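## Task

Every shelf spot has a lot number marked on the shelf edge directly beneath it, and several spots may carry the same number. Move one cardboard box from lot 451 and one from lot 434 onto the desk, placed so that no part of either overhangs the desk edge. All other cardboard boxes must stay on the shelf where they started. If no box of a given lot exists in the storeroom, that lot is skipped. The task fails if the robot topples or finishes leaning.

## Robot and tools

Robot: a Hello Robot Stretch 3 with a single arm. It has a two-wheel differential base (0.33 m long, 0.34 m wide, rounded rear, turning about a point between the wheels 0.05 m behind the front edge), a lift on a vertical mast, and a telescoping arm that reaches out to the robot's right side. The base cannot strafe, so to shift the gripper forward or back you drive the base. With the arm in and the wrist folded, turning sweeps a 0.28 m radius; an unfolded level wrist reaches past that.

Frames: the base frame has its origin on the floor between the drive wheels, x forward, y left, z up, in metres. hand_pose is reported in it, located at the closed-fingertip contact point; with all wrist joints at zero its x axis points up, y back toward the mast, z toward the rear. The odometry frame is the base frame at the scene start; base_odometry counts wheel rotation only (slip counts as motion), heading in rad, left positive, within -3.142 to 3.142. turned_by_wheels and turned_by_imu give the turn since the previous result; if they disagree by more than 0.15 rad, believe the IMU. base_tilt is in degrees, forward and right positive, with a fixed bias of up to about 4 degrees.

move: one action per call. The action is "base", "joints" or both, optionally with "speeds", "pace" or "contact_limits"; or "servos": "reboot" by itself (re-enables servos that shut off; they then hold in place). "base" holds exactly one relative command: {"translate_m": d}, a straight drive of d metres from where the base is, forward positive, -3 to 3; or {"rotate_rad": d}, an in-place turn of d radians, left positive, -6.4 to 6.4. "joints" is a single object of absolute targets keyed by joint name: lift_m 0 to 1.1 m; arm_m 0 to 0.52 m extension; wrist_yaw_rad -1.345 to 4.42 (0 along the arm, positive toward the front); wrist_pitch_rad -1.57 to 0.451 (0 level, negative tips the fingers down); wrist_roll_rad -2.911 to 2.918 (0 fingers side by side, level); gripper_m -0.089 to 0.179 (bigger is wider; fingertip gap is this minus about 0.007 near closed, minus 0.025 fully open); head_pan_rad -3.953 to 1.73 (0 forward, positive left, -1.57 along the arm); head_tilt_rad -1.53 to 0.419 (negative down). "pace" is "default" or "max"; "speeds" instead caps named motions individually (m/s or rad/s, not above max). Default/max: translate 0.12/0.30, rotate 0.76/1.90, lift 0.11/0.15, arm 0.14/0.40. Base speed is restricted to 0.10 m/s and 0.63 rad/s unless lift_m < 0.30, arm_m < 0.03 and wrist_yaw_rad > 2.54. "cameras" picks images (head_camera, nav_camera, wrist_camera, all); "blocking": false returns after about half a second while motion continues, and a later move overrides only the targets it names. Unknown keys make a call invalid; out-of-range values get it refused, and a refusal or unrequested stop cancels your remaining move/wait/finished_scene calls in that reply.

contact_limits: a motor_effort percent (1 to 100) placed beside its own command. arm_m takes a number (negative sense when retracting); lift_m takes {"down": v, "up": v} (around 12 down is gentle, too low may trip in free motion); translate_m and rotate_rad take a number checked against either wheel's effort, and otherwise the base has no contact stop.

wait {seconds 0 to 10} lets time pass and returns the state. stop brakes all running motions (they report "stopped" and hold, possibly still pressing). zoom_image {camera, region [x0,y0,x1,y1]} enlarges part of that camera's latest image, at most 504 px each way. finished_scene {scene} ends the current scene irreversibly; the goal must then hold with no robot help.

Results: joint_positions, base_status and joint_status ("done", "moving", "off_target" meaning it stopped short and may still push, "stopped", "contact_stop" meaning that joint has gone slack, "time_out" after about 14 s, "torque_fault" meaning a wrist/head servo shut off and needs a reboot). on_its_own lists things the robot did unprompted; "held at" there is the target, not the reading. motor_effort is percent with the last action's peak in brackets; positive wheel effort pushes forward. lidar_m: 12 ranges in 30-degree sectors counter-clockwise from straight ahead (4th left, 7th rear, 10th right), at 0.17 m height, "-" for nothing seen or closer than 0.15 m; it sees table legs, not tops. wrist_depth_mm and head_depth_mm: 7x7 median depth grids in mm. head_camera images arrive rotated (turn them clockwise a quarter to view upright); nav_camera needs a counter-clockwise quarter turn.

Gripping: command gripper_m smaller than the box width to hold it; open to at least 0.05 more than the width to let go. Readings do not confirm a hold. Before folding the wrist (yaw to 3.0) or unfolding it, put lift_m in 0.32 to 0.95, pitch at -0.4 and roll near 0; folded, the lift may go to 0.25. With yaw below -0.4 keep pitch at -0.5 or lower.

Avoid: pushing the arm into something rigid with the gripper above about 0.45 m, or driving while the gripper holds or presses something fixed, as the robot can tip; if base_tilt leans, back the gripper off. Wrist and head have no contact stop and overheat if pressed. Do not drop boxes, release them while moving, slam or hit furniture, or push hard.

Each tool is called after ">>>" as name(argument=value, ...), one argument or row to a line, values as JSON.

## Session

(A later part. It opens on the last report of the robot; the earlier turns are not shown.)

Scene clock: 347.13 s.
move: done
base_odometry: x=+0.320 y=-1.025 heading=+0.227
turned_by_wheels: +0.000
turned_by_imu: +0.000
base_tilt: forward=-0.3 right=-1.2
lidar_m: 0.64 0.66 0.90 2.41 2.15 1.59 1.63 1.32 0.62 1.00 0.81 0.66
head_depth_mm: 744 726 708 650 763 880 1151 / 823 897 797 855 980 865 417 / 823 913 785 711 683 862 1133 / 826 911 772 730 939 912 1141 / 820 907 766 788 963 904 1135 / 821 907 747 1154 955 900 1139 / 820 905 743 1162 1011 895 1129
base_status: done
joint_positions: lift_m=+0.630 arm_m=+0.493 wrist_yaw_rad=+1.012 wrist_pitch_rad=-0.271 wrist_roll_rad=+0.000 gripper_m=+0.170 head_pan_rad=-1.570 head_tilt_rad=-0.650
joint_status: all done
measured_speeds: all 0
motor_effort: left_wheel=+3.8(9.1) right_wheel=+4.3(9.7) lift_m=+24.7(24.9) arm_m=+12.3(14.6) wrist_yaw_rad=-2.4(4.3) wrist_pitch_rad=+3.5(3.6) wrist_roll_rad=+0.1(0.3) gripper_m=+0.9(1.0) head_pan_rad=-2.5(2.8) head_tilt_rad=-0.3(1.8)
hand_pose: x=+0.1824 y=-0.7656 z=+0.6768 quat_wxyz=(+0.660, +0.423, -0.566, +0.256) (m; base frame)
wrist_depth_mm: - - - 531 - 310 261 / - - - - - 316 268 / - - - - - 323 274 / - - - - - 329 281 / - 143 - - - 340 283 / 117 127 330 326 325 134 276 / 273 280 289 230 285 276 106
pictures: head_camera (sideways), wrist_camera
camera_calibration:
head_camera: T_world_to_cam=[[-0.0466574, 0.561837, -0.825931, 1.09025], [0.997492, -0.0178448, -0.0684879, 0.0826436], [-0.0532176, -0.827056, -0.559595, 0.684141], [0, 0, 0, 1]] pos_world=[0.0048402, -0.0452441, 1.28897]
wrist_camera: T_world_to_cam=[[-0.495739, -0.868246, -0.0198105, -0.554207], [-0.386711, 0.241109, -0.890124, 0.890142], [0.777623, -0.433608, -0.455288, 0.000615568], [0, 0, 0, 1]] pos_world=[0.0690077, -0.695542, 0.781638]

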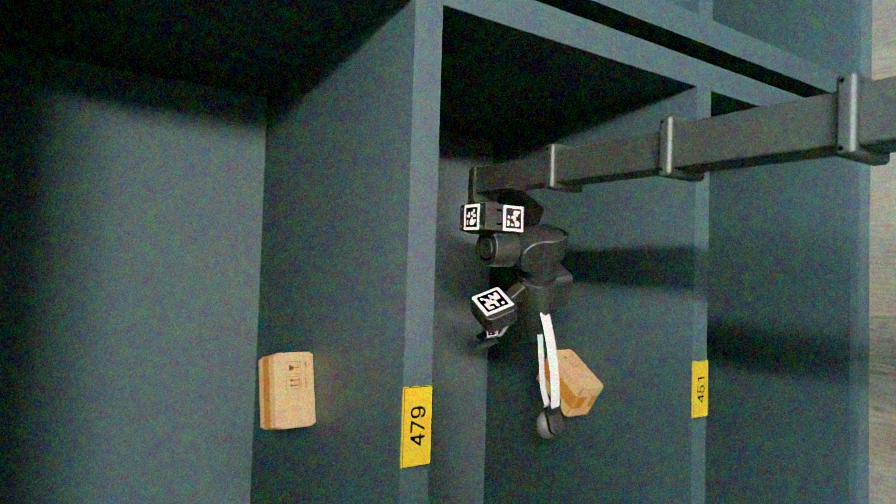

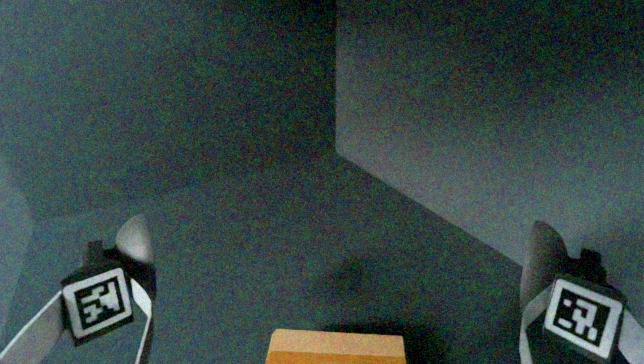

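>>> move(
  joints={"lift_m": 0.575},
  cameras=["wrist_camera"],
)

Scene clock: 352.27 s.
move: done
base_odometry: x=+0.320 y=-1.025 heading=+0.227
turned_by_wheels: +0.000
turned_by_imu: +0.000
base_tilt: forward=-0.3 right=-1.2
lidar_m: 0.64 0.66 0.89 2.40 2.15 1.58 1.63 1.32 0.62 1.00 0.81 0.66
head_depth_mm: 742 727 709 649 762 883 1150 / 824 896 794 855 976 893 978 / 822 914 785 1163 754 606 1126 / 824 908 773 1163 828 911 1142 / 821 908 764 1162 929 907 1140 / 821 909 741 1153 983 897 1134 / 819 905 744 1159 1011 891 1132
base_status: not commanded
joint_positions: lift_m=+0.575 arm_m=+0.493 wrist_yaw_rad=+1.012 wrist_pitch_rad=-0.271 wrist_roll_rad=+0.000 gripper_m=+0.170 head_pan_rad=-1.570 head_tilt_rad=-0.650
joint_status: all done
measured_speeds: all 0
motor_effort: left_wheel=+4.0(4.5) right_wheel=+5.0(5.6) lift_m=+23.5(26.0) arm_m=+9.0(10.5) wrist_yaw_rad=-3.8(3.8) wrist_pitch_rad=+3.4(3.6) wrist_roll_rad=+0.2(0.3) gripper_m=+0.5(1.2) head_pan_rad=-2.1(2.5) head_tilt_rad=+0.1(1.0)
hand_pose: x=+0.1824 y=-0.7656 z=+0.6219 quat_wxyz=(+0.660, +0.423, -0.566, +0.256) (m; base frame)
wrist_depth_mm: - - - 528 - 312 261 / - - - - - 317 266 / - - - - - 324 275 / - - - - - 336 281 / 314 147 313 309 308 307 284 / 117 140 264 195 245 251 259 / 212 218 216 165 169 214 106
pictures: wrist_camera
camera_calibration:
wrist_camera: T_world_to_cam=[[-0.495701, -0.868267, -0.0198436, -0.555289], [-0.386538, 0.241023, -0.890222, 0.841185], [0.777733, -0.433614, -0.455094, -0.0245777], [0, 0, 0, 1]] pos_world=[0.0690074, -0.695542, 0.726638]

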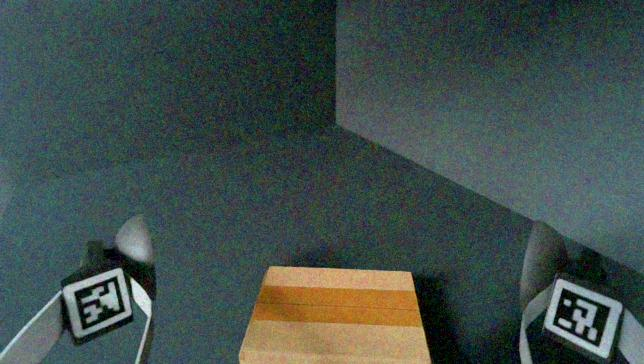

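>>> move(
  joints={"lift_m": 0.525},
  speeds={"lift_m": 0.05},
  contact_limits={"lift_m": {"down": 12}},
  cameras=["wrist_camera", "head_camera"],
)

Scene clock: 357.53 s.
move: done
base_odometry: x=+0.320 y=-1.025 heading=+0.227
turned_by_wheels: +0.000
turned_by_imu: +0.000
base_tilt: forward=-0.4 right=-1.1
lidar_m: 0.64 0.66 0.89 2.40 2.16 1.58 1.62 1.32 0.62 1.00 0.81 0.66
head_depth_mm: 743 730 709 648 761 880 1147 / 824 899 794 855 975 894 1067 / 823 909 783 1162 946 667 1107 / 823 911 774 1163 846 907 1145 / 820 911 760 1162 932 904 1141 / 820 911 742 1161 966 899 1130 / 819 908 742 1158 1005 897 1131
base_status: not commanded
joint_positions: lift_m=+0.525 arm_m=+0.493 wrist_yaw_rad=+1.012 wrist_pitch_rad=-0.271 wrist_roll_rad=+0.000 gripper_m=+0.170 head_pan_rad=-1.570 head_tilt_rad=-0.650
joint_status: all done
measured_speeds: all 0
motor_effort: left_wheel=+3.6(4.4) right_wheel=+4.3(5.7) lift_m=+23.6(25.7) arm_m=+5.4(6.7) wrist_yaw_rad=-3.5(4.4) wrist_pitch_rad=+3.5(3.5) wrist_roll_rad=-0.1(0.4) gripper_m=+0.4(1.0) head_pan_rad=-1.4(2.1) head_tilt_rad=-0.9(1.5)
contact_limits: lift_m down 12 (down: maximum 72; up: maximum 65)
hand_pose: x=+0.1824 y=-0.7656 z=+0.5719 quat_wxyz=(+0.660, +0.423, -0.566, +0.256) (m; base frame)
wrist_depth_mm: - - - 529 - 312 261 / - - - - - 315 267 / - - - - - 325 273 / 298 295 311 307 303 303 274 / 243 230 230 154 160 236 236 / 123 141 144 136 135 193 192 / 116 161 155 149 147 158 106
pictures: head_camera (sideways), wrist_camera
camera_calibration:
head_camera: T_world_to_cam=[[-0.0466574, 0.561837, -0.825931, 1.09025], [0.997492, -0.0178448, -0.0684879, 0.0826436], [-0.0532176, -0.827056, -0.559595, 0.684141], [0, 0, 0, 1]] pos_world=[0.0048402, -0.0452441, 1.28897]
wrist_camera: T_world_to_cam=[[-0.495668, -0.868287, -0.0197657, -0.556351], [-0.386581, 0.240948, -0.890224, 0.796626], [0.777733, -0.433615, -0.455094, -0.0473328], [0, 0, 0, 1]] pos_world=[0.0690074, -0.695542, 0.676638]

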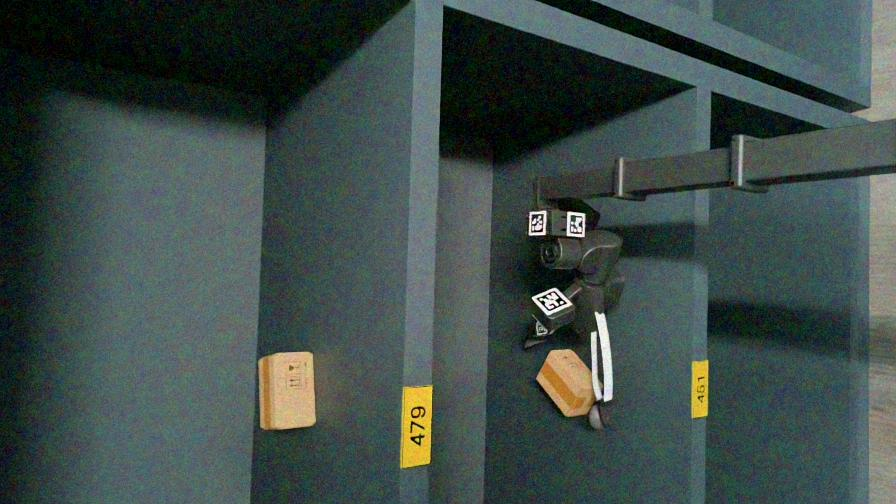

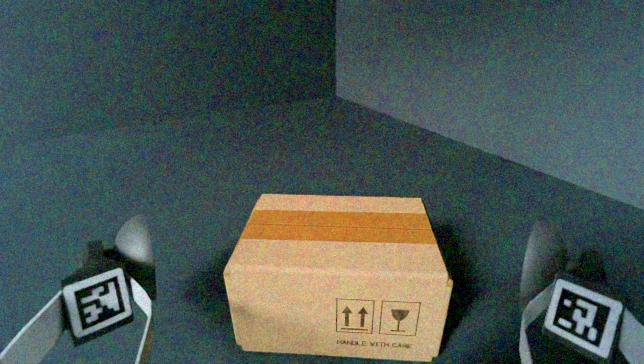

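>>> move(
  joints={"gripper_m": 0.06},
  cameras=["wrist_camera"],
)

Scene clock: 366.40 s.
move: done
base_odometry: x=+0.320 y=-1.025 heading=+0.227
turned_by_wheels: +0.000
turned_by_imu: +0.000
base_tilt: forward=-0.4 right=-1.2
lidar_m: 0.64 0.66 0.89 2.40 2.15 1.58 1.63 1.32 0.62 1.00 0.82 0.66
head_depth_mm: 743 729 710 651 761 880 1147 / 824 894 792 851 974 894 1072 / 824 910 781 1164 949 667 1110 / 821 909 773 1165 849 911 1139 / 818 909 761 1164 959 906 1142 / 820 909 741 1161 980 899 1139 / 823 907 744 1155 1012 891 1127
base_status: not commanded
joint_positions: lift_m=+0.525 arm_m=+0.493 wrist_yaw_rad=+1.010 wrist_pitch_rad=-0.271 wrist_roll_rad=+0.000 gripper_m=+0.061 head_pan_rad=-1.570 head_tilt_rad=-0.650
joint_status: all done
measured_speeds: all 0
motor_effort: left_wheel=+3.7(4.3) right_wheel=+4.6(5.3) lift_m=+22.4(23.8) arm_m=+1.8(3.1) wrist_yaw_rad=-2.5(3.8) wrist_pitch_rad=+3.4(3.5) wrist_roll_rad=-0.1(0.6) gripper_m=-12.6(84.8) head_pan_rad=-1.4(2.1) head_tilt_rad=-1.3(2.4)
contact_limits: lift_m down 12 (down: maximum 72; up: maximum 65)
hand_pose: x=+0.1822 y=-0.7660 z=+0.5720 quat_wxyz=(+0.660, +0.422, -0.567, +0.255) (m; base frame)
wrist_depth_mm: - - - - - 310 260 / - - - 577 - 317 267 / - - - - - 325 272 / 298 297 308 307 307 304 274 / 242 243 153 155 154 236 235 / 198 190 137 136 135 186 192 / 172 156 155 151 150 154 163
pictures: wrist_camera
camera_calibration:
wrist_camera: T_world_to_cam=[[-0.497432, -0.867278, -0.0197711, -0.555745], [-0.385735, 0.241539, -0.890431, 0.797128], [0.777027, -0.435302, -0.454688, -0.0487421], [0, 0, 0, 1]] pos_world=[0.0689087, -0.69574, 0.676638]

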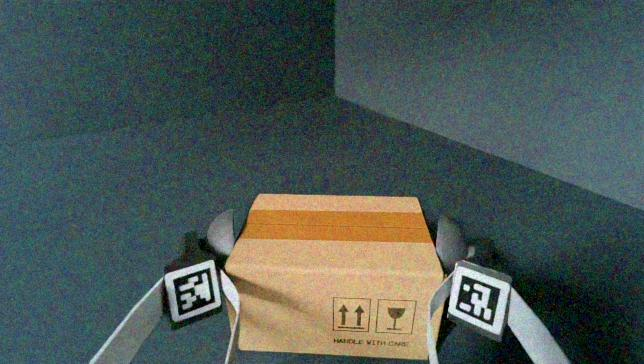

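>>> move(
  joints={"lift_m": 0.60},
  speeds={"lift_m": 0.06},
)

>>> move(
  joints={"arm_m": 0.005},
  cameras=["wrist_camera"],
)

Scene clock: 373.03 s.
move: done
base_odometry: x=+0.320 y=-1.025 heading=+0.227
turned_by_wheels: +0.000
turned_by_imu: +0.000
base_tilt: forward=-0.3 right=-1.2
lidar_m: 0.64 0.66 0.89 2.40 2.15 1.58 1.63 1.32 0.62 1.00 0.81 0.66
head_depth_mm: 745 726 709 652 760 879 1146 / 823 897 793 854 974 891 465 / 824 911 783 760 727 593 1125 / 820 909 777 762 936 912 1137 / 819 909 763 825 959 906 1138 / 819 907 742 1154 952 902 1131 / 819 907 743 1157 1011 896 1133
base_status: not commanded
joint_positions: lift_m=+0.600 arm_m=+0.493 wrist_yaw_rad=+1.010 wrist_pitch_rad=-0.273 wrist_roll_rad=+0.000 gripper_m=+0.061 head_pan_rad=-1.570 head_tilt_rad=-0.650
joint_status: all done
measured_speeds: all 0
motor_effort: left_wheel=+4.0(4.6) right_wheel=+4.9(5.5) lift_m=+31.4(34.0) arm_m=-3.0(3.6) wrist_yaw_rad=-1.0(2.6) wrist_pitch_rad=+3.8(4.0) wrist_roll_rad=+0.1(0.3) gripper_m=-12.2(12.9) head_pan_rad=-0.9(1.3) head_tilt_rad=-1.9(2.9)
hand_pose: x=+0.1820 y=-0.7659 z=+0.6464 quat_wxyz=(+0.660, +0.423, -0.566, +0.255) (m; base frame)
wrist_depth_mm: - - - - - 310 259 / - - - - - 318 267 / - - - - - 323 274 / - - - - 440 330 283 / - - 150 157 156 329 293 / 300 288 137 137 136 284 282 / 262 237 152 150 146 125 248
pictures: none

Scene clock: 377.80 s.
move: done
base_odometry: x=+0.320 y=-1.025 heading=+0.227
turned_by_wheels: +0.000
turned_by_imu: +0.000
base_tilt: forward=-0.4 right=-1.0
lidar_m: 0.64 0.66 0.90 2.40 2.15 1.58 1.63 1.32 0.62 1.00 0.81 0.66
head_depth_mm: 742 729 709 652 762 879 1148 / 822 901 794 856 977 897 1114 / 823 911 785 1158 1037 918 1148 / 825 909 775 1159 1034 909 1139 / 821 909 763 1166 1019 905 1146 / 822 906 743 1162 1012 898 1131 / 821 907 742 1161 1006 894 1089
base_status: not commanded
joint_positions: lift_m=+0.600 arm_m=+0.005 wrist_yaw_rad=+1.010 wrist_pitch_rad=-0.273 wrist_roll_rad=+0.000 gripper_m=+0.061 head_pan_rad=-1.570 head_tilt_rad=-0.650
joint_status: all done
measured_speeds: all 0
motor_effort: left_wheel=+4.3(4.6) right_wheel=+4.1(5.6) lift_m=+30.6(31.9) arm_m=-12.1(14.8) wrist_yaw_rad=-2.0(2.9) wrist_pitch_rad=+3.9(4.0) wrist_roll_rad=+0.2(0.3) gripper_m=-12.7(13.0) head_pan_rad=+0.2(1.2) head_tilt_rad=-3.2(3.9)
hand_pose: x=+0.1820 y=-0.2779 z=+0.6463 quat_wxyz=(+0.660, +0.423, -0.566, +0.254) (m; base frame)
wrist_depth_mm: 433 462 - - - 756 - / 448 - - - - 790 - / 474 - - - - - - / 504 - - - - - - / - 563 149 157 156 394 - / - 124 137 136 136 - - / - 123 151 148 146 - -
pictures: wrist_camera
camera_calibration:
wrist_camera: T_world_to_cam=[[-0.497463, -0.867258, -0.0198722, -0.130954], [-0.387801, 0.242819, -0.889184, 0.745248], [0.775977, -0.43463, -0.457117, 0.199686], [0, 0, 0, 1]] pos_world=[0.0689113, -0.207742, 0.75134]

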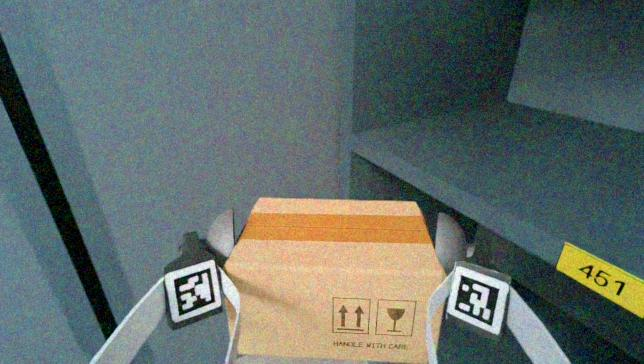

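>>> move(
  joints={"wrist_yaw_rad": 2.65, "wrist_pitch_rad": -0.3, "head_pan_rad": -3.0, "head_tilt_rad": -0.35},
  cameras=["head_camera", "nav_camera"],
)

>>> move(
  joints={"lift_m": 0.285},
)

Scene clock: 437.40 s.
move: done
base_odometry: x=+0.320 y=-1.025 heading=+0.227
turned_by_wheels: +0.000
turned_by_imu: +0.000
base_tilt: forward=-0.3 right=-1.2
lidar_m: 0.64 0.66 0.90 2.40 2.15 1.58 1.63 1.32 0.62 1.00 0.81 0.66
head_depth_mm: 1366 1430 1517 1596 1696 1789 1495 / 1376 1436 1530 1603 1719 1799 1498 / 1394 1480 1550 1628 1748 1826 1471 / 1405 1478 1574 1661 1768 1830 1476 / 1439 1513 1597 1695 1807 1869 1465 / 1447 1538 1634 1720 1835 1863 1460 / 1450 1523 1230 1295 1364 1472 1411
base_status: not commanded
joint_positions: lift_m=+0.600 arm_m=+0.005 wrist_yaw_rad=+2.647 wrist_pitch_rad=-0.322 wrist_roll_rad=+0.000 gripper_m=+0.061 head_pan_rad=-3.008 head_tilt_rad=-0.348
joint_status: all done
measured_speeds: translate_m=+0.000 rotate_rad=+0.000 lift_m=+0.000 arm_m=+0.000 wrist_yaw_rad=+0.000 wrist_pitch_rad=+0.000 wrist_roll_rad=+0.000 head_pan_rad=+0.024 head_tilt_rad=+0.000
motor_effort: left_wheel=+3.5(4.6) right_wheel=+4.3(5.4) lift_m=+29.7(30.8) arm_m=-10.1(11.5) wrist_yaw_rad=+2.8(6.7) wrist_pitch_rad=+3.6(6.9) wrist_roll_rad=-0.3(0.3) gripper_m=-12.2(13.2) head_pan_rad=+3.7(4.8) head_tilt_rad=+2.3(6.8)
hand_pose: x=+0.0905 y=+0.0572 z=+0.6348 quat_wxyz=(+0.281, +0.704, -0.061, +0.649) (m; base frame)
wrist_depth_mm: - - - - - - - / - - - - - - - / - - - - - - - / - - - - - - - / - - 151 157 156 - - / 923 124 137 136 136 - - / 189 784 152 148 147 125 -
pictures: head_camera (sideways), nav_camera (sideways)
camera_calibration:
head_camera: T_world_to_cam=[[0.282055, 0.0846179, -0.955659, 1.25755], [0.0950668, -0.993666, -0.059925, 0.0770261], [-0.954677, -0.0739494, -0.288312, 0.336608], [0, 0, 0, 1]] pos_world=[-0.0406679, -0.00498098, 1.30345]
nav_camera: T_world_to_cam=[[-0.310825, -0.0589008, 0.94864, -1.18977], [-0.147925, 0.988914, 0.0129333, 0.0342005], [-0.938885, -0.136308, -0.316092, 0.37033], [0, 0, 0, 1]] pos_world=[-0.0170537, -0.0534209, 1.24528]

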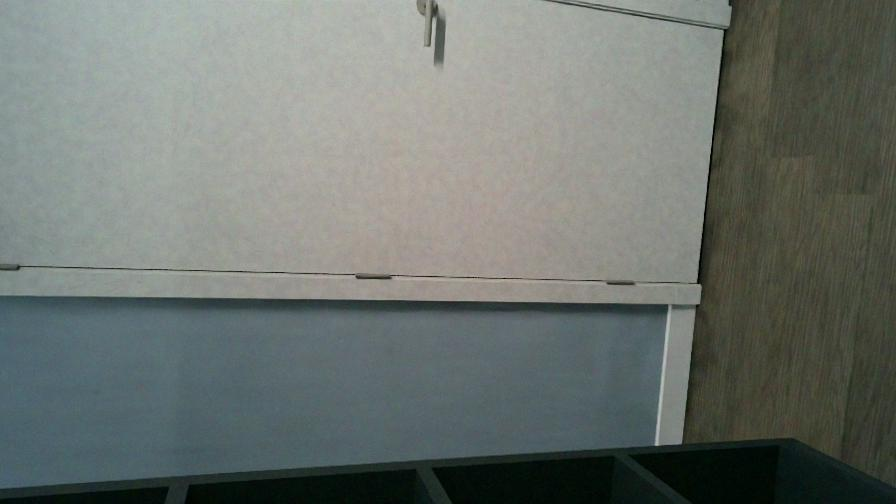

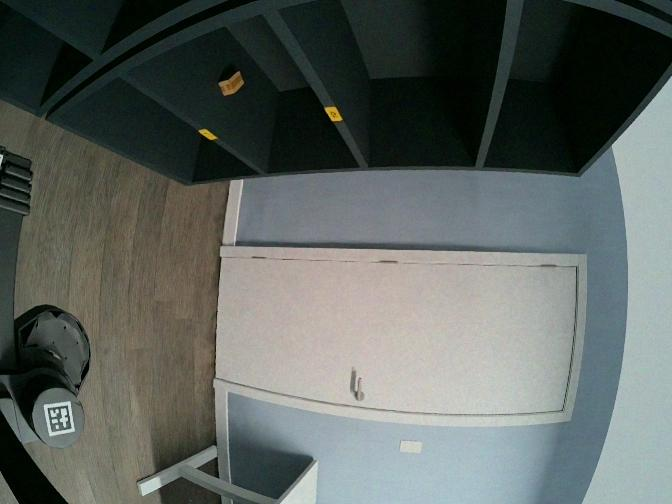

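Scene clock: 441.10 s.
move: done
base_odometry: x=+0.320 y=-1.025 heading=+0.227
turned_by_wheels: +0.000
turned_by_imu: +0.000
base_tilt: forward=-0.4 right=-1.3
lidar_m: 0.64 0.66 0.90 2.41 2.15 1.58 1.63 1.32 0.62 1.00 0.81 0.66
head_depth_mm: 1356 1427 1505 1576 1702 1780 1496 / 1384 1443 1528 1617 1719 1797 1496 / 1389 1462 1553 1637 1743 1828 1471 / 1397 1481 1569 1658 1766 1832 1477 / 1448 1514 1604 1695 1825 1872 1470 / 1464 1542 1630 1733 1851 1873 1463 / 1450 1526 1212 1291 1360 1472 1401
base_status: not commanded
joint_positions: lift_m=+0.285 arm_m=+0.005 wrist_yaw_rad=+2.647 wrist_pitch_rad=-0.323 wrist_roll_rad=+0.000 gripper_m=+0.061 head_pan_rad=-3.000 head_tilt_rad=-0.348
joint_status: all done
measured_speeds: all 0
motor_effort: left_wheel=+4.0(5.0) right_wheel=+4.7(5.6) lift_m=+23.8(29.5) arm_m=-8.1(10.4) wrist_yaw_rad=+3.0(3.5) wrist_pitch_rad=+3.9(3.9) wrist_roll_rad=+0.2(0.3) gripper_m=-11.8(12.9) head_pan_rad=+3.6(4.0) head_tilt_rad=-4.1(4.1)
hand_pose: x=+0.0904 y=+0.0571 z=+0.3195 quat_wxyz=(+0.282, +0.704, -0.060, +0.649) (m; base frame)
wrist_depth_mm: - - - - - - - / - - - - - - - / - - - - - - - / 880 856 863 842 851 - - / 689 709 151 157 156 663 - / 531 547 137 136 135 535 548 / 188 461 151 148 147 451 477
pictures: none

>>> move(
  joints={"head_pan_rad": -3.75, "head_tilt_rad": -0.4},
  cameras=["head_camera", "nav_camera"],
)

Scene clock: 450.47 s.
move: done
base_odometry: x=+0.320 y=-1.025 heading=+0.227
turned_by_wheels: +0.000
turned_by_imu: +0.000
base_tilt: forward=-0.4 right=-1.3
lidar_m: 0.64 0.66 0.90 2.40 2.15 1.58 1.63 1.33 0.62 1.00 0.82 0.66
head_depth_mm: 2247 2442 2662 1923 2578 - - / 2041 2202 2403 1744 2303 1802 1417 / 1874 2032 2212 1710 2303 1749 1409 / 1741 1861 2004 1849 2113 1766 1408 / 1613 1730 1845 1953 2123 1748 1392 / 1520 1599 1699 1824 1950 1753 1386 / 1411 1481 1586 1671 1781 1742 1392
base_status: not commanded
joint_positions: lift_m=+0.285 arm_m=+0.005 wrist_yaw_rad=+2.647 wrist_pitch_rad=-0.323 wrist_roll_rad=+0.000 gripper_m=+0.061 head_pan_rad=-3.766 head_tilt_rad=-0.402
joint_status: all done
measured_speeds: all 0
motor_effort: left_wheel=+4.2(4.8) right_wheel=+4.0(5.7) lift_m=+23.5(24.5) arm_m=-5.8(6.7) wrist_yaw_rad=+1.8(3.4) wrist_pitch_rad=+3.7(3.9) wrist_roll_rad=-0.2(0.3) gripper_m=-12.5(12.7) head_pan_rad=-0.8(5.8) head_tilt_rad=-2.8(8.6)
hand_pose: x=+0.0904 y=+0.0571 z=+0.3195 quat_wxyz=(+0.282, +0.704, -0.060, +0.649) (m; base frame)
wrist_depth_mm: - - - - - - - / - - - - - - - / - - - - - - - / 860 852 853 854 851 - - / 687 714 152 157 156 675 - / 532 550 138 136 136 534 556 / 188 456 151 149 147 451 473
pictures: head_camera (sideways), nav_camera (sideways)
camera_calibration:
head_camera: T_world_to_cam=[[0.30457, -0.162426, -0.938539, 1.23506], [-0.611304, -0.788976, -0.0618349, 0.0837994], [-0.730441, 0.592566, -0.33959, 0.402018], [0, 0, 0, 1]] pos_world=[-0.0312856, 0.0285003, 1.30086]
nav_camera: T_world_to_cam=[[-0.307461, 0.200518, 0.930194, -1.16571], [0.571761, 0.82033, 0.0121511, 0.0309029], [-0.760629, 0.535585, -0.366868, 0.435366], [0, 0, 0, 1]] pos_world=[-0.0449265, -0.02478, 1.24368]

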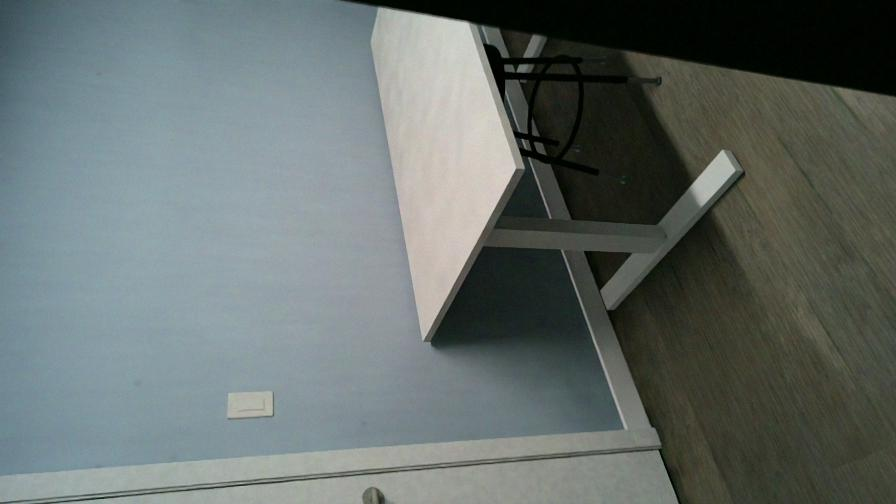

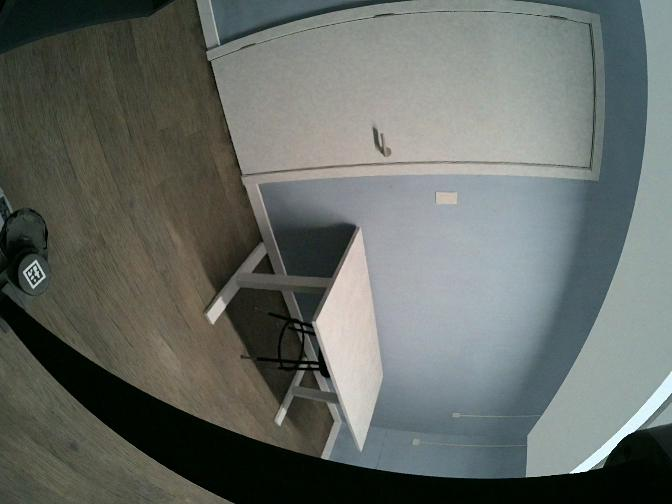

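>>> move(
  base={"rotate_rad": -1.275},
  pace="max",
)

>>> move(
  base={"translate_m": -1.27},
  pace="max",
)

>>> move(
  base={"rotate_rad": -0.296},
  joints={"head_pan_rad": -1.6, "head_tilt_rad": -0.6},
  cameras=["head_camera", "nav_camera"],
)

Scene clock: 486.07 s.
move: done
base_odometry: x=+0.320 y=-1.025 heading=-1.047
turned_by_wheels: -1.275
turned_by_imu: -1.250
base_tilt: forward=-0.2 right=-1.2
lidar_m: 1.01 0.72 0.64 0.64 0.76 1.38 2.56 1.58 1.63 1.32 0.63 0.62
head_depth_mm: 910 935 958 980 1033 1096 - / 1083 1114 1138 1171 1214 1242 1300 / 1336 1379 1431 1490 1533 1601 1407 / 1736 1833 1918 1995 2079 1768 1408 / 3171 3322 3455 3162 2379 1765 1402 / 3145 3286 3451 3602 2356 1748 1398 / 2992 3188 3375 3491 2343 1722 1384
base_status: done
joint_positions: lift_m=+0.285 arm_m=+0.005 wrist_yaw_rad=+2.647 wrist_pitch_rad=-0.323 wrist_roll_rad=+0.000 gripper_m=+0.061 head_pan_rad=-3.750 head_tilt_rad=-0.402
joint_status: not commanded
measured_speeds: all 0
motor_effort: left_wheel=+5.8(14.7) right_wheel=-8.7(15.2) lift_m=+26.4(26.4) arm_m=-10.5(10.5) wrist_yaw_rad=+2.9(3.7) wrist_pitch_rad=+3.8(4.0) wrist_roll_rad=-0.2(0.3) gripper_m=-12.5(12.7) head_pan_rad=+3.4(3.8) head_tilt_rad=+4.6(4.9)
hand_pose: x=+0.0904 y=+0.0571 z=+0.3195 quat_wxyz=(+0.282, +0.704, -0.060, +0.649) (m; base frame)
wrist_depth_mm: - - - 628 - - - / - - - 679 - - - / - - - 721 - - - / - - - 777 793 765 - / 689 712 152 157 156 671 598 / 535 551 137 136 136 537 540 / 188 456 151 148 147 448 473
pictures: none

Scene clock: 491.67 s.
move: done
base_odometry: x=-0.315 y=+0.075 heading=-1.047
turned_by_wheels: +0.000
turned_by_imu: -0.001
base_tilt: forward=-0.2 right=-1.1
lidar_m: 1.76 1.15 1.01 1.01 1.20 2.51 2.41 0.94 0.69 0.84 1.49 1.76
head_depth_mm: 1463 1491 1508 1564 1636 1736 - / 2397 2557 2747 2937 1922 1774 1416 / 2335 2484 2656 2898 2437 1783 1419 / 2224 2423 2551 2709 2395 1777 1400 / 2151 2305 2465 2646 2386 1756 1405 / 2114 2239 2385 2551 2398 1755 1396 / 2046 2175 2294 2466 2338 1735 1387
base_status: done
joint_positions: lift_m=+0.285 arm_m=+0.005 wrist_yaw_rad=+2.647 wrist_pitch_rad=-0.323 wrist_roll_rad=+0.000 gripper_m=+0.061 head_pan_rad=-3.750 head_tilt_rad=-0.399
joint_status: not commanded
measured_speeds: all 0
motor_effort: left_wheel=-4.6(11.8) right_wheel=-4.6(18.6) lift_m=+26.9(32.2) arm_m=-7.8(13.3) wrist_yaw_rad=+2.7(3.7) wrist_pitch_rad=+3.9(4.0) wrist_roll_rad=+0.1(0.3) gripper_m=-12.4(13.0) head_pan_rad=+2.6(3.9) head_tilt_rad=+3.8(5.7)
hand_pose: x=+0.0903 y=+0.0572 z=+0.3194 quat_wxyz=(+0.281, +0.704, -0.060, +0.649) (m; base frame)
wrist_depth_mm: 875 - - - - - - / 928 - - - - - - / - - - - - - - / 872 859 862 856 834 826 818 / 690 714 151 157 156 654 654 / 531 545 137 136 136 531 548 / 189 457 151 148 147 451 474
pictures: none

Scene clock: 494.17 s.
move: done
base_odometry: x=-0.315 y=+0.075 heading=-1.343
turned_by_wheels: -0.296
turned_by_imu: -0.291
base_tilt: forward=-0.3 right=-1.2
lidar_m: 1.76 1.42 1.05 1.01 1.05 1.45 2.51 1.34 0.69 0.84 1.33 1.80
head_depth_mm: 1053 1157 1282 1140 842 734 1219 / 1052 1152 1283 1119 836 1016 1218 / 1050 1150 1278 1108 828 1186 1231 / 1047 1152 1275 1101 823 1357 1229 / 1037 1145 1276 1097 816 1273 1216 / 1040 1147 1270 1075 812 1305 1214 / 1038 1137 1270 1395 806 1332 1210
base_status: done
joint_positions: lift_m=+0.285 arm_m=+0.005 wrist_yaw_rad=+2.647 wrist_pitch_rad=-0.323 wrist_roll_rad=+0.000 gripper_m=+0.061 head_pan_rad=-1.592 head_tilt_rad=-0.600
joint_status: all done
measured_speeds: translate_m=+0.000 rotate_rad=+0.000 lift_m=+0.000 arm_m=+0.000 wrist_yaw_rad=+0.000 wrist_pitch_rad=+0.000 wrist_roll_rad=+0.000 head_pan_rad=-0.024 head_tilt_rad=+0.000
motor_effort: left_wheel=+8.6(12.2) right_wheel=-9.5(13.9) lift_m=+25.8(26.5) arm_m=-5.4(7.8) wrist_yaw_rad=+2.0(3.0) wrist_pitch_rad=+3.8(4.0) wrist_roll_rad=+0.0(0.5) gripper_m=-12.0(12.8) head_pan_rad=-3.4(4.9) head_tilt_rad=-5.3(8.1)
hand_pose: x=+0.0903 y=+0.0572 z=+0.3194 quat_wxyz=(+0.281, +0.704, -0.060, +0.649) (m; base frame)
wrist_depth_mm: - - - - - - - / - - - - - - - / - - - - - - - / 873 862 859 844 854 836 831 / 688 709 152 157 156 661 665 / 529 546 137 137 136 532 549 / 189 460 152 149 147 449 470
pictures: head_camera (sideways), nav_camera (sideways)
camera_calibration:
head_camera: T_world_to_cam=[[-0.0354922, 0.520868, -0.852899, 1.12533], [0.996808, -0.0426179, -0.0675076, 0.0814134], [-0.0715113, -0.852573, -0.517692, 0.629762], [0, 0, 0, 1]] pos_world=[0.00382192, -0.0457582, 1.29131]
nav_camera: T_world_to_cam=[[0.0057943, -0.542734, 0.839885, -1.04978], [-0.999956, 0.00301447, 0.00884657, 0.0447369], [-0.00733314, -0.839899, -0.542693, 0.659587], [0, 0, 0, 1]] pos_world=[0.0556546, -0.015901, 1.23925]

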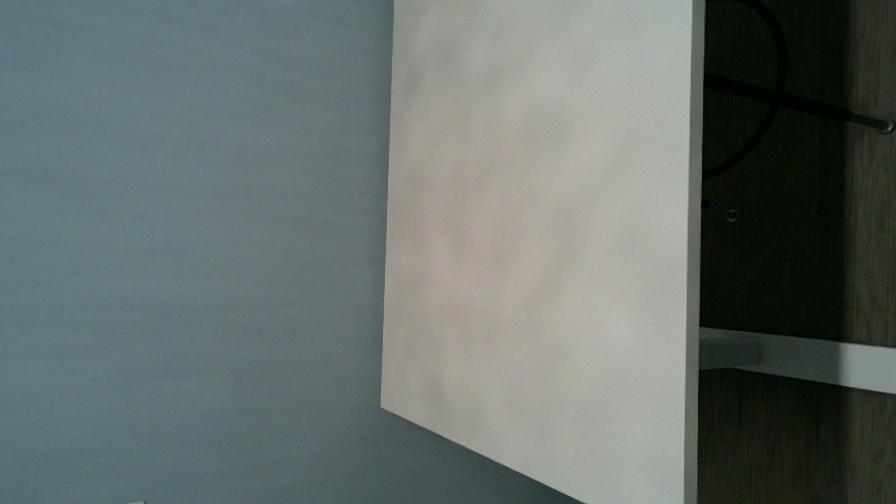

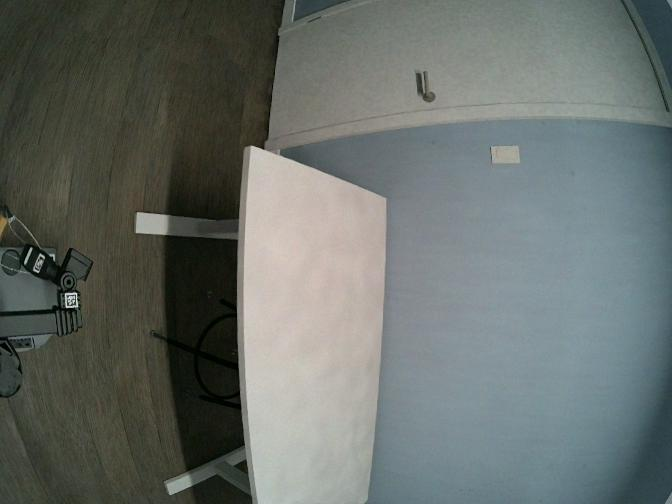

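>>> move(
  joints={"lift_m": 0.85, "wrist_pitch_rad": -0.3},
  pace="max",
)

>>> move(
  joints={"wrist_yaw_rad": 0.0, "wrist_pitch_rad": -0.25},
)

>>> move(
  joints={"arm_m": 0.3},
  cameras=["head_camera", "wrist_camera"],
)

Scene clock: 516.40 s.
move: done
base_odometry: x=-0.315 y=+0.075 heading=-1.343
turned_by_wheels: +0.000
turned_by_imu: +0.000
base_tilt: forward=-0.2 right=-1.1
lidar_m: 1.76 1.42 1.05 1.01 1.05 1.45 2.52 1.35 0.69 0.84 1.33 1.79
head_depth_mm: 1054 1158 1292 1131 840 1379 - / 1051 1158 1288 1128 835 1010 - / 1048 1150 1282 1113 826 1351 1289 / 1042 1149 1278 1097 823 1356 1282 / 1045 1144 1272 1097 815 1271 - / 1045 1140 1266 1078 811 1276 1218 / 1038 1137 1259 1396 804 1331 1209
base_status: not commanded
joint_positions: lift_m=+0.850 arm_m=+0.005 wrist_yaw_rad=+2.647 wrist_pitch_rad=-0.324 wrist_roll_rad=+0.000 gripper_m=+0.061 head_pan_rad=-1.600 head_tilt_rad=-0.600
joint_status: all done
measured_speeds: all 0
motor_effort: left_wheel=+8.1(9.2) right_wheel=-9.7(11.2) lift_m=+29.2(35.1) arm_m=-1.5(5.1) wrist_yaw_rad=+1.9(3.2) wrist_pitch_rad=+4.0(7.1) wrist_roll_rad=+0.1(0.3) gripper_m=-12.1(12.9) head_pan_rad=-2.6(3.9) head_tilt_rad=-5.0(6.2)
hand_pose: x=+0.0903 y=+0.0571 z=+0.8843 quat_wxyz=(+0.282, +0.704, -0.060, +0.649) (m; base frame)
wrist_depth_mm: - - - - - - - / - - - - - - - / - - - - - - - / - - - - - - - / - - 151 157 156 - - / 210 124 137 137 136 - - / 189 - 152 148 147 - -
pictures: none

Scene clock: 518.73 s.
move: done
base_odometry: x=-0.315 y=+0.075 heading=-1.343
turned_by_wheels: +0.000
turned_by_imu: +0.000
base_tilt: forward=-0.2 right=-1.2
lidar_m: 1.75 1.43 1.05 1.01 1.05 1.45 2.52 1.34 0.69 0.84 1.32 1.79
head_depth_mm: 1057 1157 1286 1133 842 1379 - / 1049 1152 1280 1123 837 1008 - / 1044 1146 1282 1106 829 684 353 / 1042 1143 1275 1098 823 305 307 / 1040 1147 1272 1090 817 673 1169 / 1040 1144 1273 1083 809 1279 1218 / 1036 1137 1267 1390 809 1329 1212
base_status: not commanded
joint_positions: lift_m=+0.850 arm_m=+0.005 wrist_yaw_rad=+0.003 wrist_pitch_rad=-0.281 wrist_roll_rad=+0.000 gripper_m=+0.061 head_pan_rad=-1.600 head_tilt_rad=-0.600
joint_status: all done
measured_speeds: all 0
motor_effort: left_wheel=+8.1(8.6) right_wheel=-9.6(11.0) lift_m=+23.5(28.8) arm_m=-0.2(2.2) wrist_yaw_rad=-1.9(7.5) wrist_pitch_rad=+5.3(7.1) wrist_roll_rad=-0.1(0.3) gripper_m=-12.2(12.7) head_pan_rad=-2.5(3.6) head_tilt_rad=-4.9(5.5)
hand_pose: x=-0.0208 y=-0.3895 z=+0.8946 quat_wxyz=(+0.701, +0.100, -0.700, -0.098) (m; base frame)
wrist_depth_mm: - - - - - - - / - - - - - - - / - - - - - - - / - - - - - - - / - - 150 156 156 - - / - - 137 136 135 - - / - - 151 149 146 122 -
pictures: none

Scene clock: 522.13 s.
move: done
base_odometry: x=-0.315 y=+0.075 heading=-1.343
turned_by_wheels: +0.000
turned_by_imu: +0.000
base_tilt: forward=-0.3 right=-1.2
lidar_m: 1.76 1.43 1.05 1.01 1.05 1.45 2.51 1.34 0.69 0.84 1.33 1.79
head_depth_mm: 1052 1157 1289 1135 837 289 - / 1052 1154 1281 1072 345 705 1191 / 1046 1152 1278 463 749 1366 1233 / 1043 1149 1270 480 741 1361 1224 / 1042 1144 1270 1083 818 1263 1221 / 1038 1142 1262 1078 810 1274 1211 / 1039 1149 1266 1391 804 1331 1210
base_status: not commanded
joint_positions: lift_m=+0.850 arm_m=+0.300 wrist_yaw_rad=+0.003 wrist_pitch_rad=-0.280 wrist_roll_rad=+0.000 gripper_m=+0.061 head_pan_rad=-1.600 head_tilt_rad=-0.600
joint_status: all done
measured_speeds: all 0
motor_effort: left_wheel=+7.9(8.7) right_wheel=-10.2(10.7) lift_m=+28.7(29.1) arm_m=+13.3(15.5) wrist_yaw_rad=-3.1(4.6) wrist_pitch_rad=+5.2(5.3) wrist_roll_rad=-0.1(0.3) gripper_m=-12.3(12.8) head_pan_rad=-2.8(3.6) head_tilt_rad=-4.7(5.5)
hand_pose: x=-0.0208 y=-0.6845 z=+0.8946 quat_wxyz=(+0.701, +0.100, -0.700, -0.098) (m; base frame)
wrist_depth_mm: - - - - - - - / - - - - - - - / 782 - - - - - - / 823 - - - - - - / - - 149 157 156 - - / - - 137 136 136 - - / - - 149 148 145 - -
pictures: head_camera (sideways), wrist_camera
camera_calibration:
head_camera: T_world_to_cam=[[-0.0310919, 0.521325, -0.852792, 1.12518], [0.996415, -0.0509992, -0.0675049, 0.0814334], [-0.0786837, -0.851833, -0.51787, 0.630019], [0, 0, 0, 1]] pos_world=[0.00341473, -0.0457609, 1.29131]
wrist_camera: T_world_to_cam=[[-0.998869, -0.0430496, -0.0201699, -0.025556], [-0.00210435, 0.463889, -0.885891, 1.1426], [0.0474938, -0.884847, -0.463455, -0.0238587], [0, 0, 0, 1]] pos_world=[-0.0219895, -0.552252, 1.00065]

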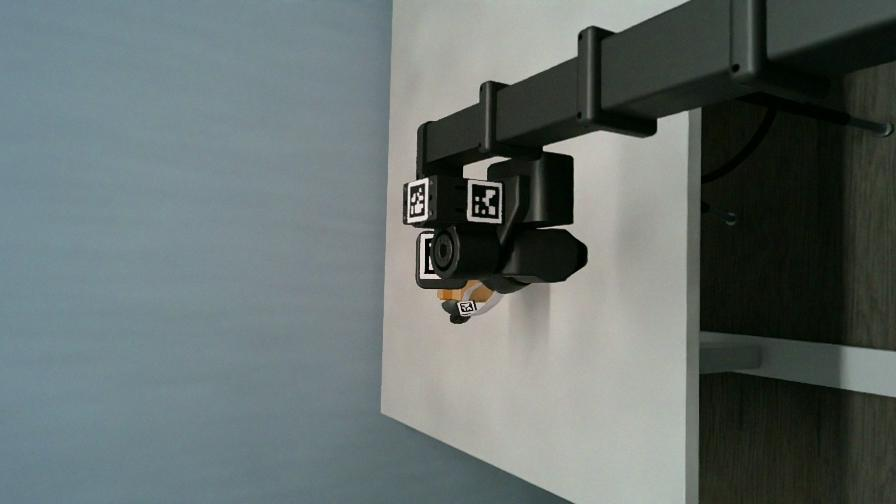

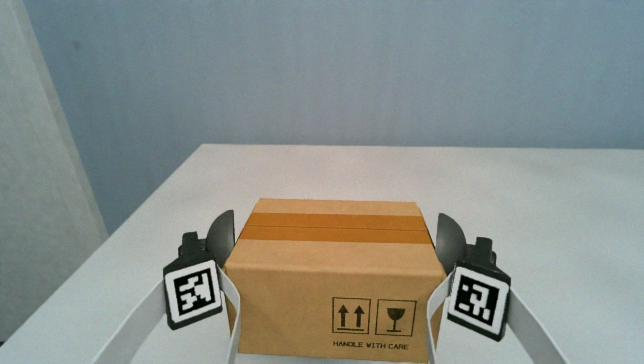

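>>> move(
  joints={"lift_m": 0.735},
)

>>> move(
  joints={"lift_m": 0.698},
  speeds={"lift_m": 0.02},
  contact_limits={"lift_m": {"down": 12}},
  cameras=["head_camera", "wrist_camera"],
)

Scene clock: 530.70 s.
move: done
base_odometry: x=-0.315 y=+0.075 heading=-1.343
turned_by_wheels: +0.000
turned_by_imu: +0.000
base_tilt: forward=-0.4 right=-1.1
lidar_m: 1.76 1.42 1.04 1.01 1.05 1.45 2.51 1.34 0.69 0.84 1.33 1.80
head_depth_mm: 1051 1157 1287 1133 842 1383 1194 / 1051 1154 1283 1118 835 397 337 / 1047 1151 1286 1112 515 681 1232 / 1046 1143 1273 1103 527 1349 1222 / 1041 1145 1268 1095 793 1270 1220 / 1038 1146 1268 1075 810 1274 1218 / 1035 1132 1264 1406 806 1337 1213
base_status: not commanded
joint_positions: lift_m=+0.735 arm_m=+0.300 wrist_yaw_rad=+0.003 wrist_pitch_rad=-0.280 wrist_roll_rad=+0.000 gripper_m=+0.061 head_pan_rad=-1.600 head_tilt_rad=-0.600
joint_status: all done
measured_speeds: all 0
motor_effort: left_wheel=+8.0(8.4) right_wheel=-10.0(10.6) lift_m=+25.2(31.1) arm_m=+12.8(13.4) wrist_yaw_rad=-2.8(4.2) wrist_pitch_rad=+5.1(5.2) wrist_roll_rad=-0.2(0.3) gripper_m=-12.3(13.1) head_pan_rad=-2.7(3.4) head_tilt_rad=-4.1(5.1)
hand_pose: x=-0.0208 y=-0.6846 z=+0.7798 quat_wxyz=(+0.701, +0.100, -0.700, -0.098) (m; base frame)
wrist_depth_mm: - - - - - - - / - - - - - - - / 784 - - - - - - / - - - - - - - / - - 150 156 156 - - / - - 137 137 136 - - / - - 149 148 146 - -
pictures: none

Scene clock: 532.93 s.
move: done
base_odometry: x=-0.315 y=+0.075 heading=-1.343
turned_by_wheels: +0.000
turned_by_imu: +0.000
base_tilt: forward=-0.4 right=-1.3
lidar_m: 1.75 1.42 1.05 1.01 1.05 1.45 2.52 1.34 0.69 0.84 1.32 1.79
head_depth_mm: 1051 1161 1290 1132 845 1378 1218 / 1049 1150 1279 1129 834 684 364 / 1050 1147 1281 1112 551 536 1208 / 1045 1149 1272 1102 558 1349 1221 / 1040 1144 1274 1095 791 1276 1226 / 1039 1142 1269 1084 813 1273 1214 / 1041 1140 1270 1394 805 1339 1210
base_status: not commanded
joint_positions: lift_m=+0.698 arm_m=+0.300 wrist_yaw_rad=+0.003 wrist_pitch_rad=-0.223 wrist_roll_rad=+0.000 gripper_m=+0.061 head_pan_rad=-1.600 head_tilt_rad=-0.600
joint_status: all done
measured_speeds: all 0
motor_effort: left_wheel=+7.8(8.5) right_wheel=-10.1(10.8) lift_m=+18.9(26.2) arm_m=+12.5(13.2) wrist_yaw_rad=-2.9(4.2) wrist_pitch_rad=-5.5(5.8) wrist_roll_rad=-0.1(0.3) gripper_m=-12.4(12.9) head_pan_rad=-2.5(3.4) head_tilt_rad=-3.0(4.8)
contact_limits: lift_m down 12 (down: maximum 72; up: maximum 65)
hand_pose: x=-0.0208 y=-0.6896 z=+0.7567 quat_wxyz=(+0.703, +0.080, -0.702, -0.078) (m; base frame)
wrist_depth_mm: - - - - - - - / - - - - - - - / 751 - - - - - - / - - - - - - - / - - 151 154 153 - - / - - 136 137 134 122 - / - - 149 148 146 - -
pictures: head_camera (sideways), wrist_camera
camera_calibration:
head_camera: T_world_to_cam=[[-0.0310919, 0.521325, -0.852792, 1.12518], [0.996415, -0.0509992, -0.0675049, 0.0814334], [-0.0786837, -0.851833, -0.51787, 0.630019], [0, 0, 0, 1]] pos_world=[0.00341473, -0.0457609, 1.29131]
wrist_camera: T_world_to_cam=[[-0.99887, -0.0440648, -0.0178258, -0.0310242], [-0.00190642, 0.411848, -0.91125, 1.00597], [0.0474956, -0.910186, -0.411467, -0.149103], [0, 0, 0, 1]] pos_world=[-0.0219896, -0.551387, 0.85479]

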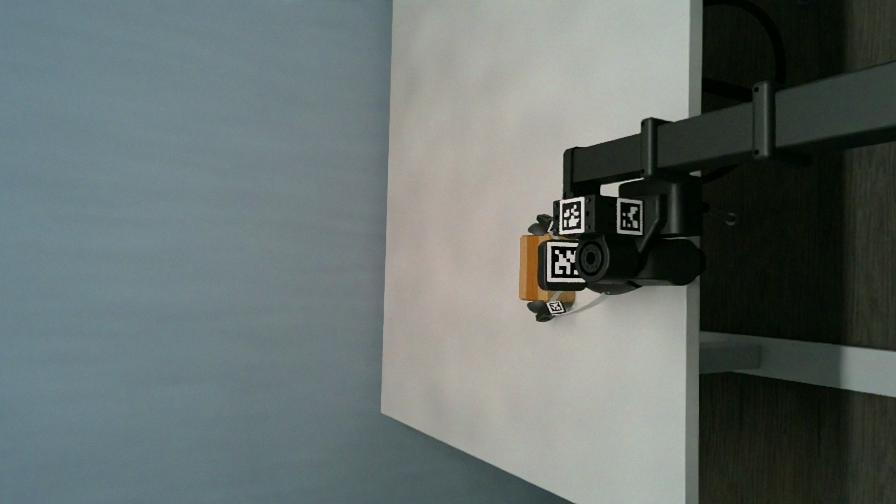

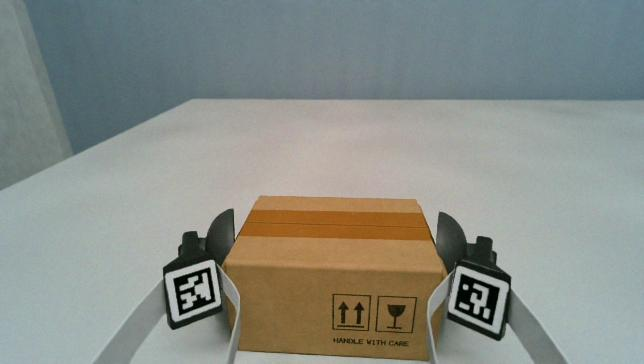

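>>> move(
  joints={"lift_m": 0.709},
  speeds={"lift_m": 0.02},
)

>>> move(
  joints={"gripper_m": 0.16},
  cameras=["wrist_camera"],
)

Scene clock: 541.83 s.
move: done
base_odometry: x=-0.315 y=+0.075 heading=-1.343
turned_by_wheels: +0.000
turned_by_imu: +0.000
base_tilt: forward=-0.3 right=-1.2
lidar_m: 1.76 1.42 1.04 1.01 1.05 1.44 2.51 1.35 0.69 0.84 1.33 1.80
head_depth_mm: 1053 1158 1289 1131 842 1380 1220 / 1051 1154 1281 1123 832 468 357 / 1048 1152 1275 1106 549 529 1207 / 1047 1148 1274 1101 543 1361 1227 / 1040 1146 1270 1091 792 1273 1219 / 1041 1140 1261 1077 810 1268 1215 / 1037 1139 1274 1397 806 1334 1207
base_status: not commanded
joint_positions: lift_m=+0.709 arm_m=+0.300 wrist_yaw_rad=+0.003 wrist_pitch_rad=-0.259 wrist_roll_rad=+0.000 gripper_m=+0.061 head_pan_rad=-1.600 head_tilt_rad=-0.600
joint_status: all done
measured_speeds: all 0
motor_effort: left_wheel=+7.7(8.1) right_wheel=-9.7(10.5) lift_m=+30.1(31.5) arm_m=+11.7(12.5) wrist_yaw_rad=-3.2(4.2) wrist_pitch_rad=+1.2(5.5) wrist_roll_rad=+0.0(0.4) gripper_m=-12.3(12.7) head_pan_rad=-2.4(3.2) head_tilt_rad=-3.3(4.5)
hand_pose: x=-0.0208 y=-0.6865 z=+0.7588 quat_wxyz=(+0.702, +0.093, -0.701, -0.091) (m; base frame)
wrist_depth_mm: - - - - - - - / - - - - - - - / 754 - - - - - - / - - - - - - - / - - 151 154 153 - - / - - 136 137 135 - - / - - 151 149 146 - -
pictures: none

Scene clock: 543.37 s.
move: done
base_odometry: x=-0.315 y=+0.075 heading=-1.343
turned_by_wheels: +0.000
turned_by_imu: +0.000
base_tilt: forward=-0.3 right=-1.2
lidar_m: 1.76 1.42 1.05 1.01 1.05 1.45 2.51 1.34 0.69 0.84 1.33 1.80
head_depth_mm: 1055 1153 1290 1134 842 1385 1223 / 1053 1152 1282 1124 834 467 357 / 1044 1147 1282 1110 550 531 1206 / 1044 1146 1272 1101 542 1356 1229 / 1040 1149 1264 1088 790 1268 1222 / 1038 1141 1271 1076 811 1274 1206 / 1034 1135 1267 1391 807 1340 1210
base_status: not commanded
joint_positions: lift_m=+0.709 arm_m=+0.300 wrist_yaw_rad=+0.003 wrist_pitch_rad=-0.263 wrist_roll_rad=+0.000 gripper_m=+0.160 head_pan_rad=-1.600 head_tilt_rad=-0.600
joint_status: all done
measured_speeds: all 0
motor_effort: left_wheel=+7.4(8.2) right_wheel=-9.2(10.1) lift_m=+29.1(31.4) arm_m=+11.5(12.3) wrist_yaw_rad=-2.8(4.6) wrist_pitch_rad=+2.0(2.1) wrist_roll_rad=+0.1(0.3) gripper_m=+0.6(82.0) head_pan_rad=-2.1(3.1) head_tilt_rad=-3.0(4.6)
hand_pose: x=-0.0208 y=-0.6861 z=+0.7577 quat_wxyz=(+0.701, +0.094, -0.700, -0.092) (m; base frame)
wrist_depth_mm: - - - - - - - / - - - - - - - / 759 - - - - - - / - - - - - - - / - 144 - 154 153 - - / - 125 141 136 135 135 - / 112 - 151 149 145 - 109
pictures: wrist_camera
camera_calibration:
wrist_camera: T_world_to_cam=[[-0.998874, -0.0432545, -0.0194804, -0.0290615], [-0.0020042, 0.448755, -0.893653, 1.0175], [0.0473965, -0.892607, -0.448336, -0.105496], [0, 0, 0, 1]] pos_world=[-0.0219894, -0.552033, 0.861431]

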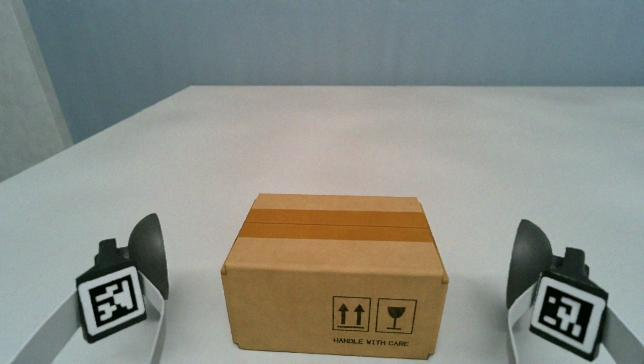

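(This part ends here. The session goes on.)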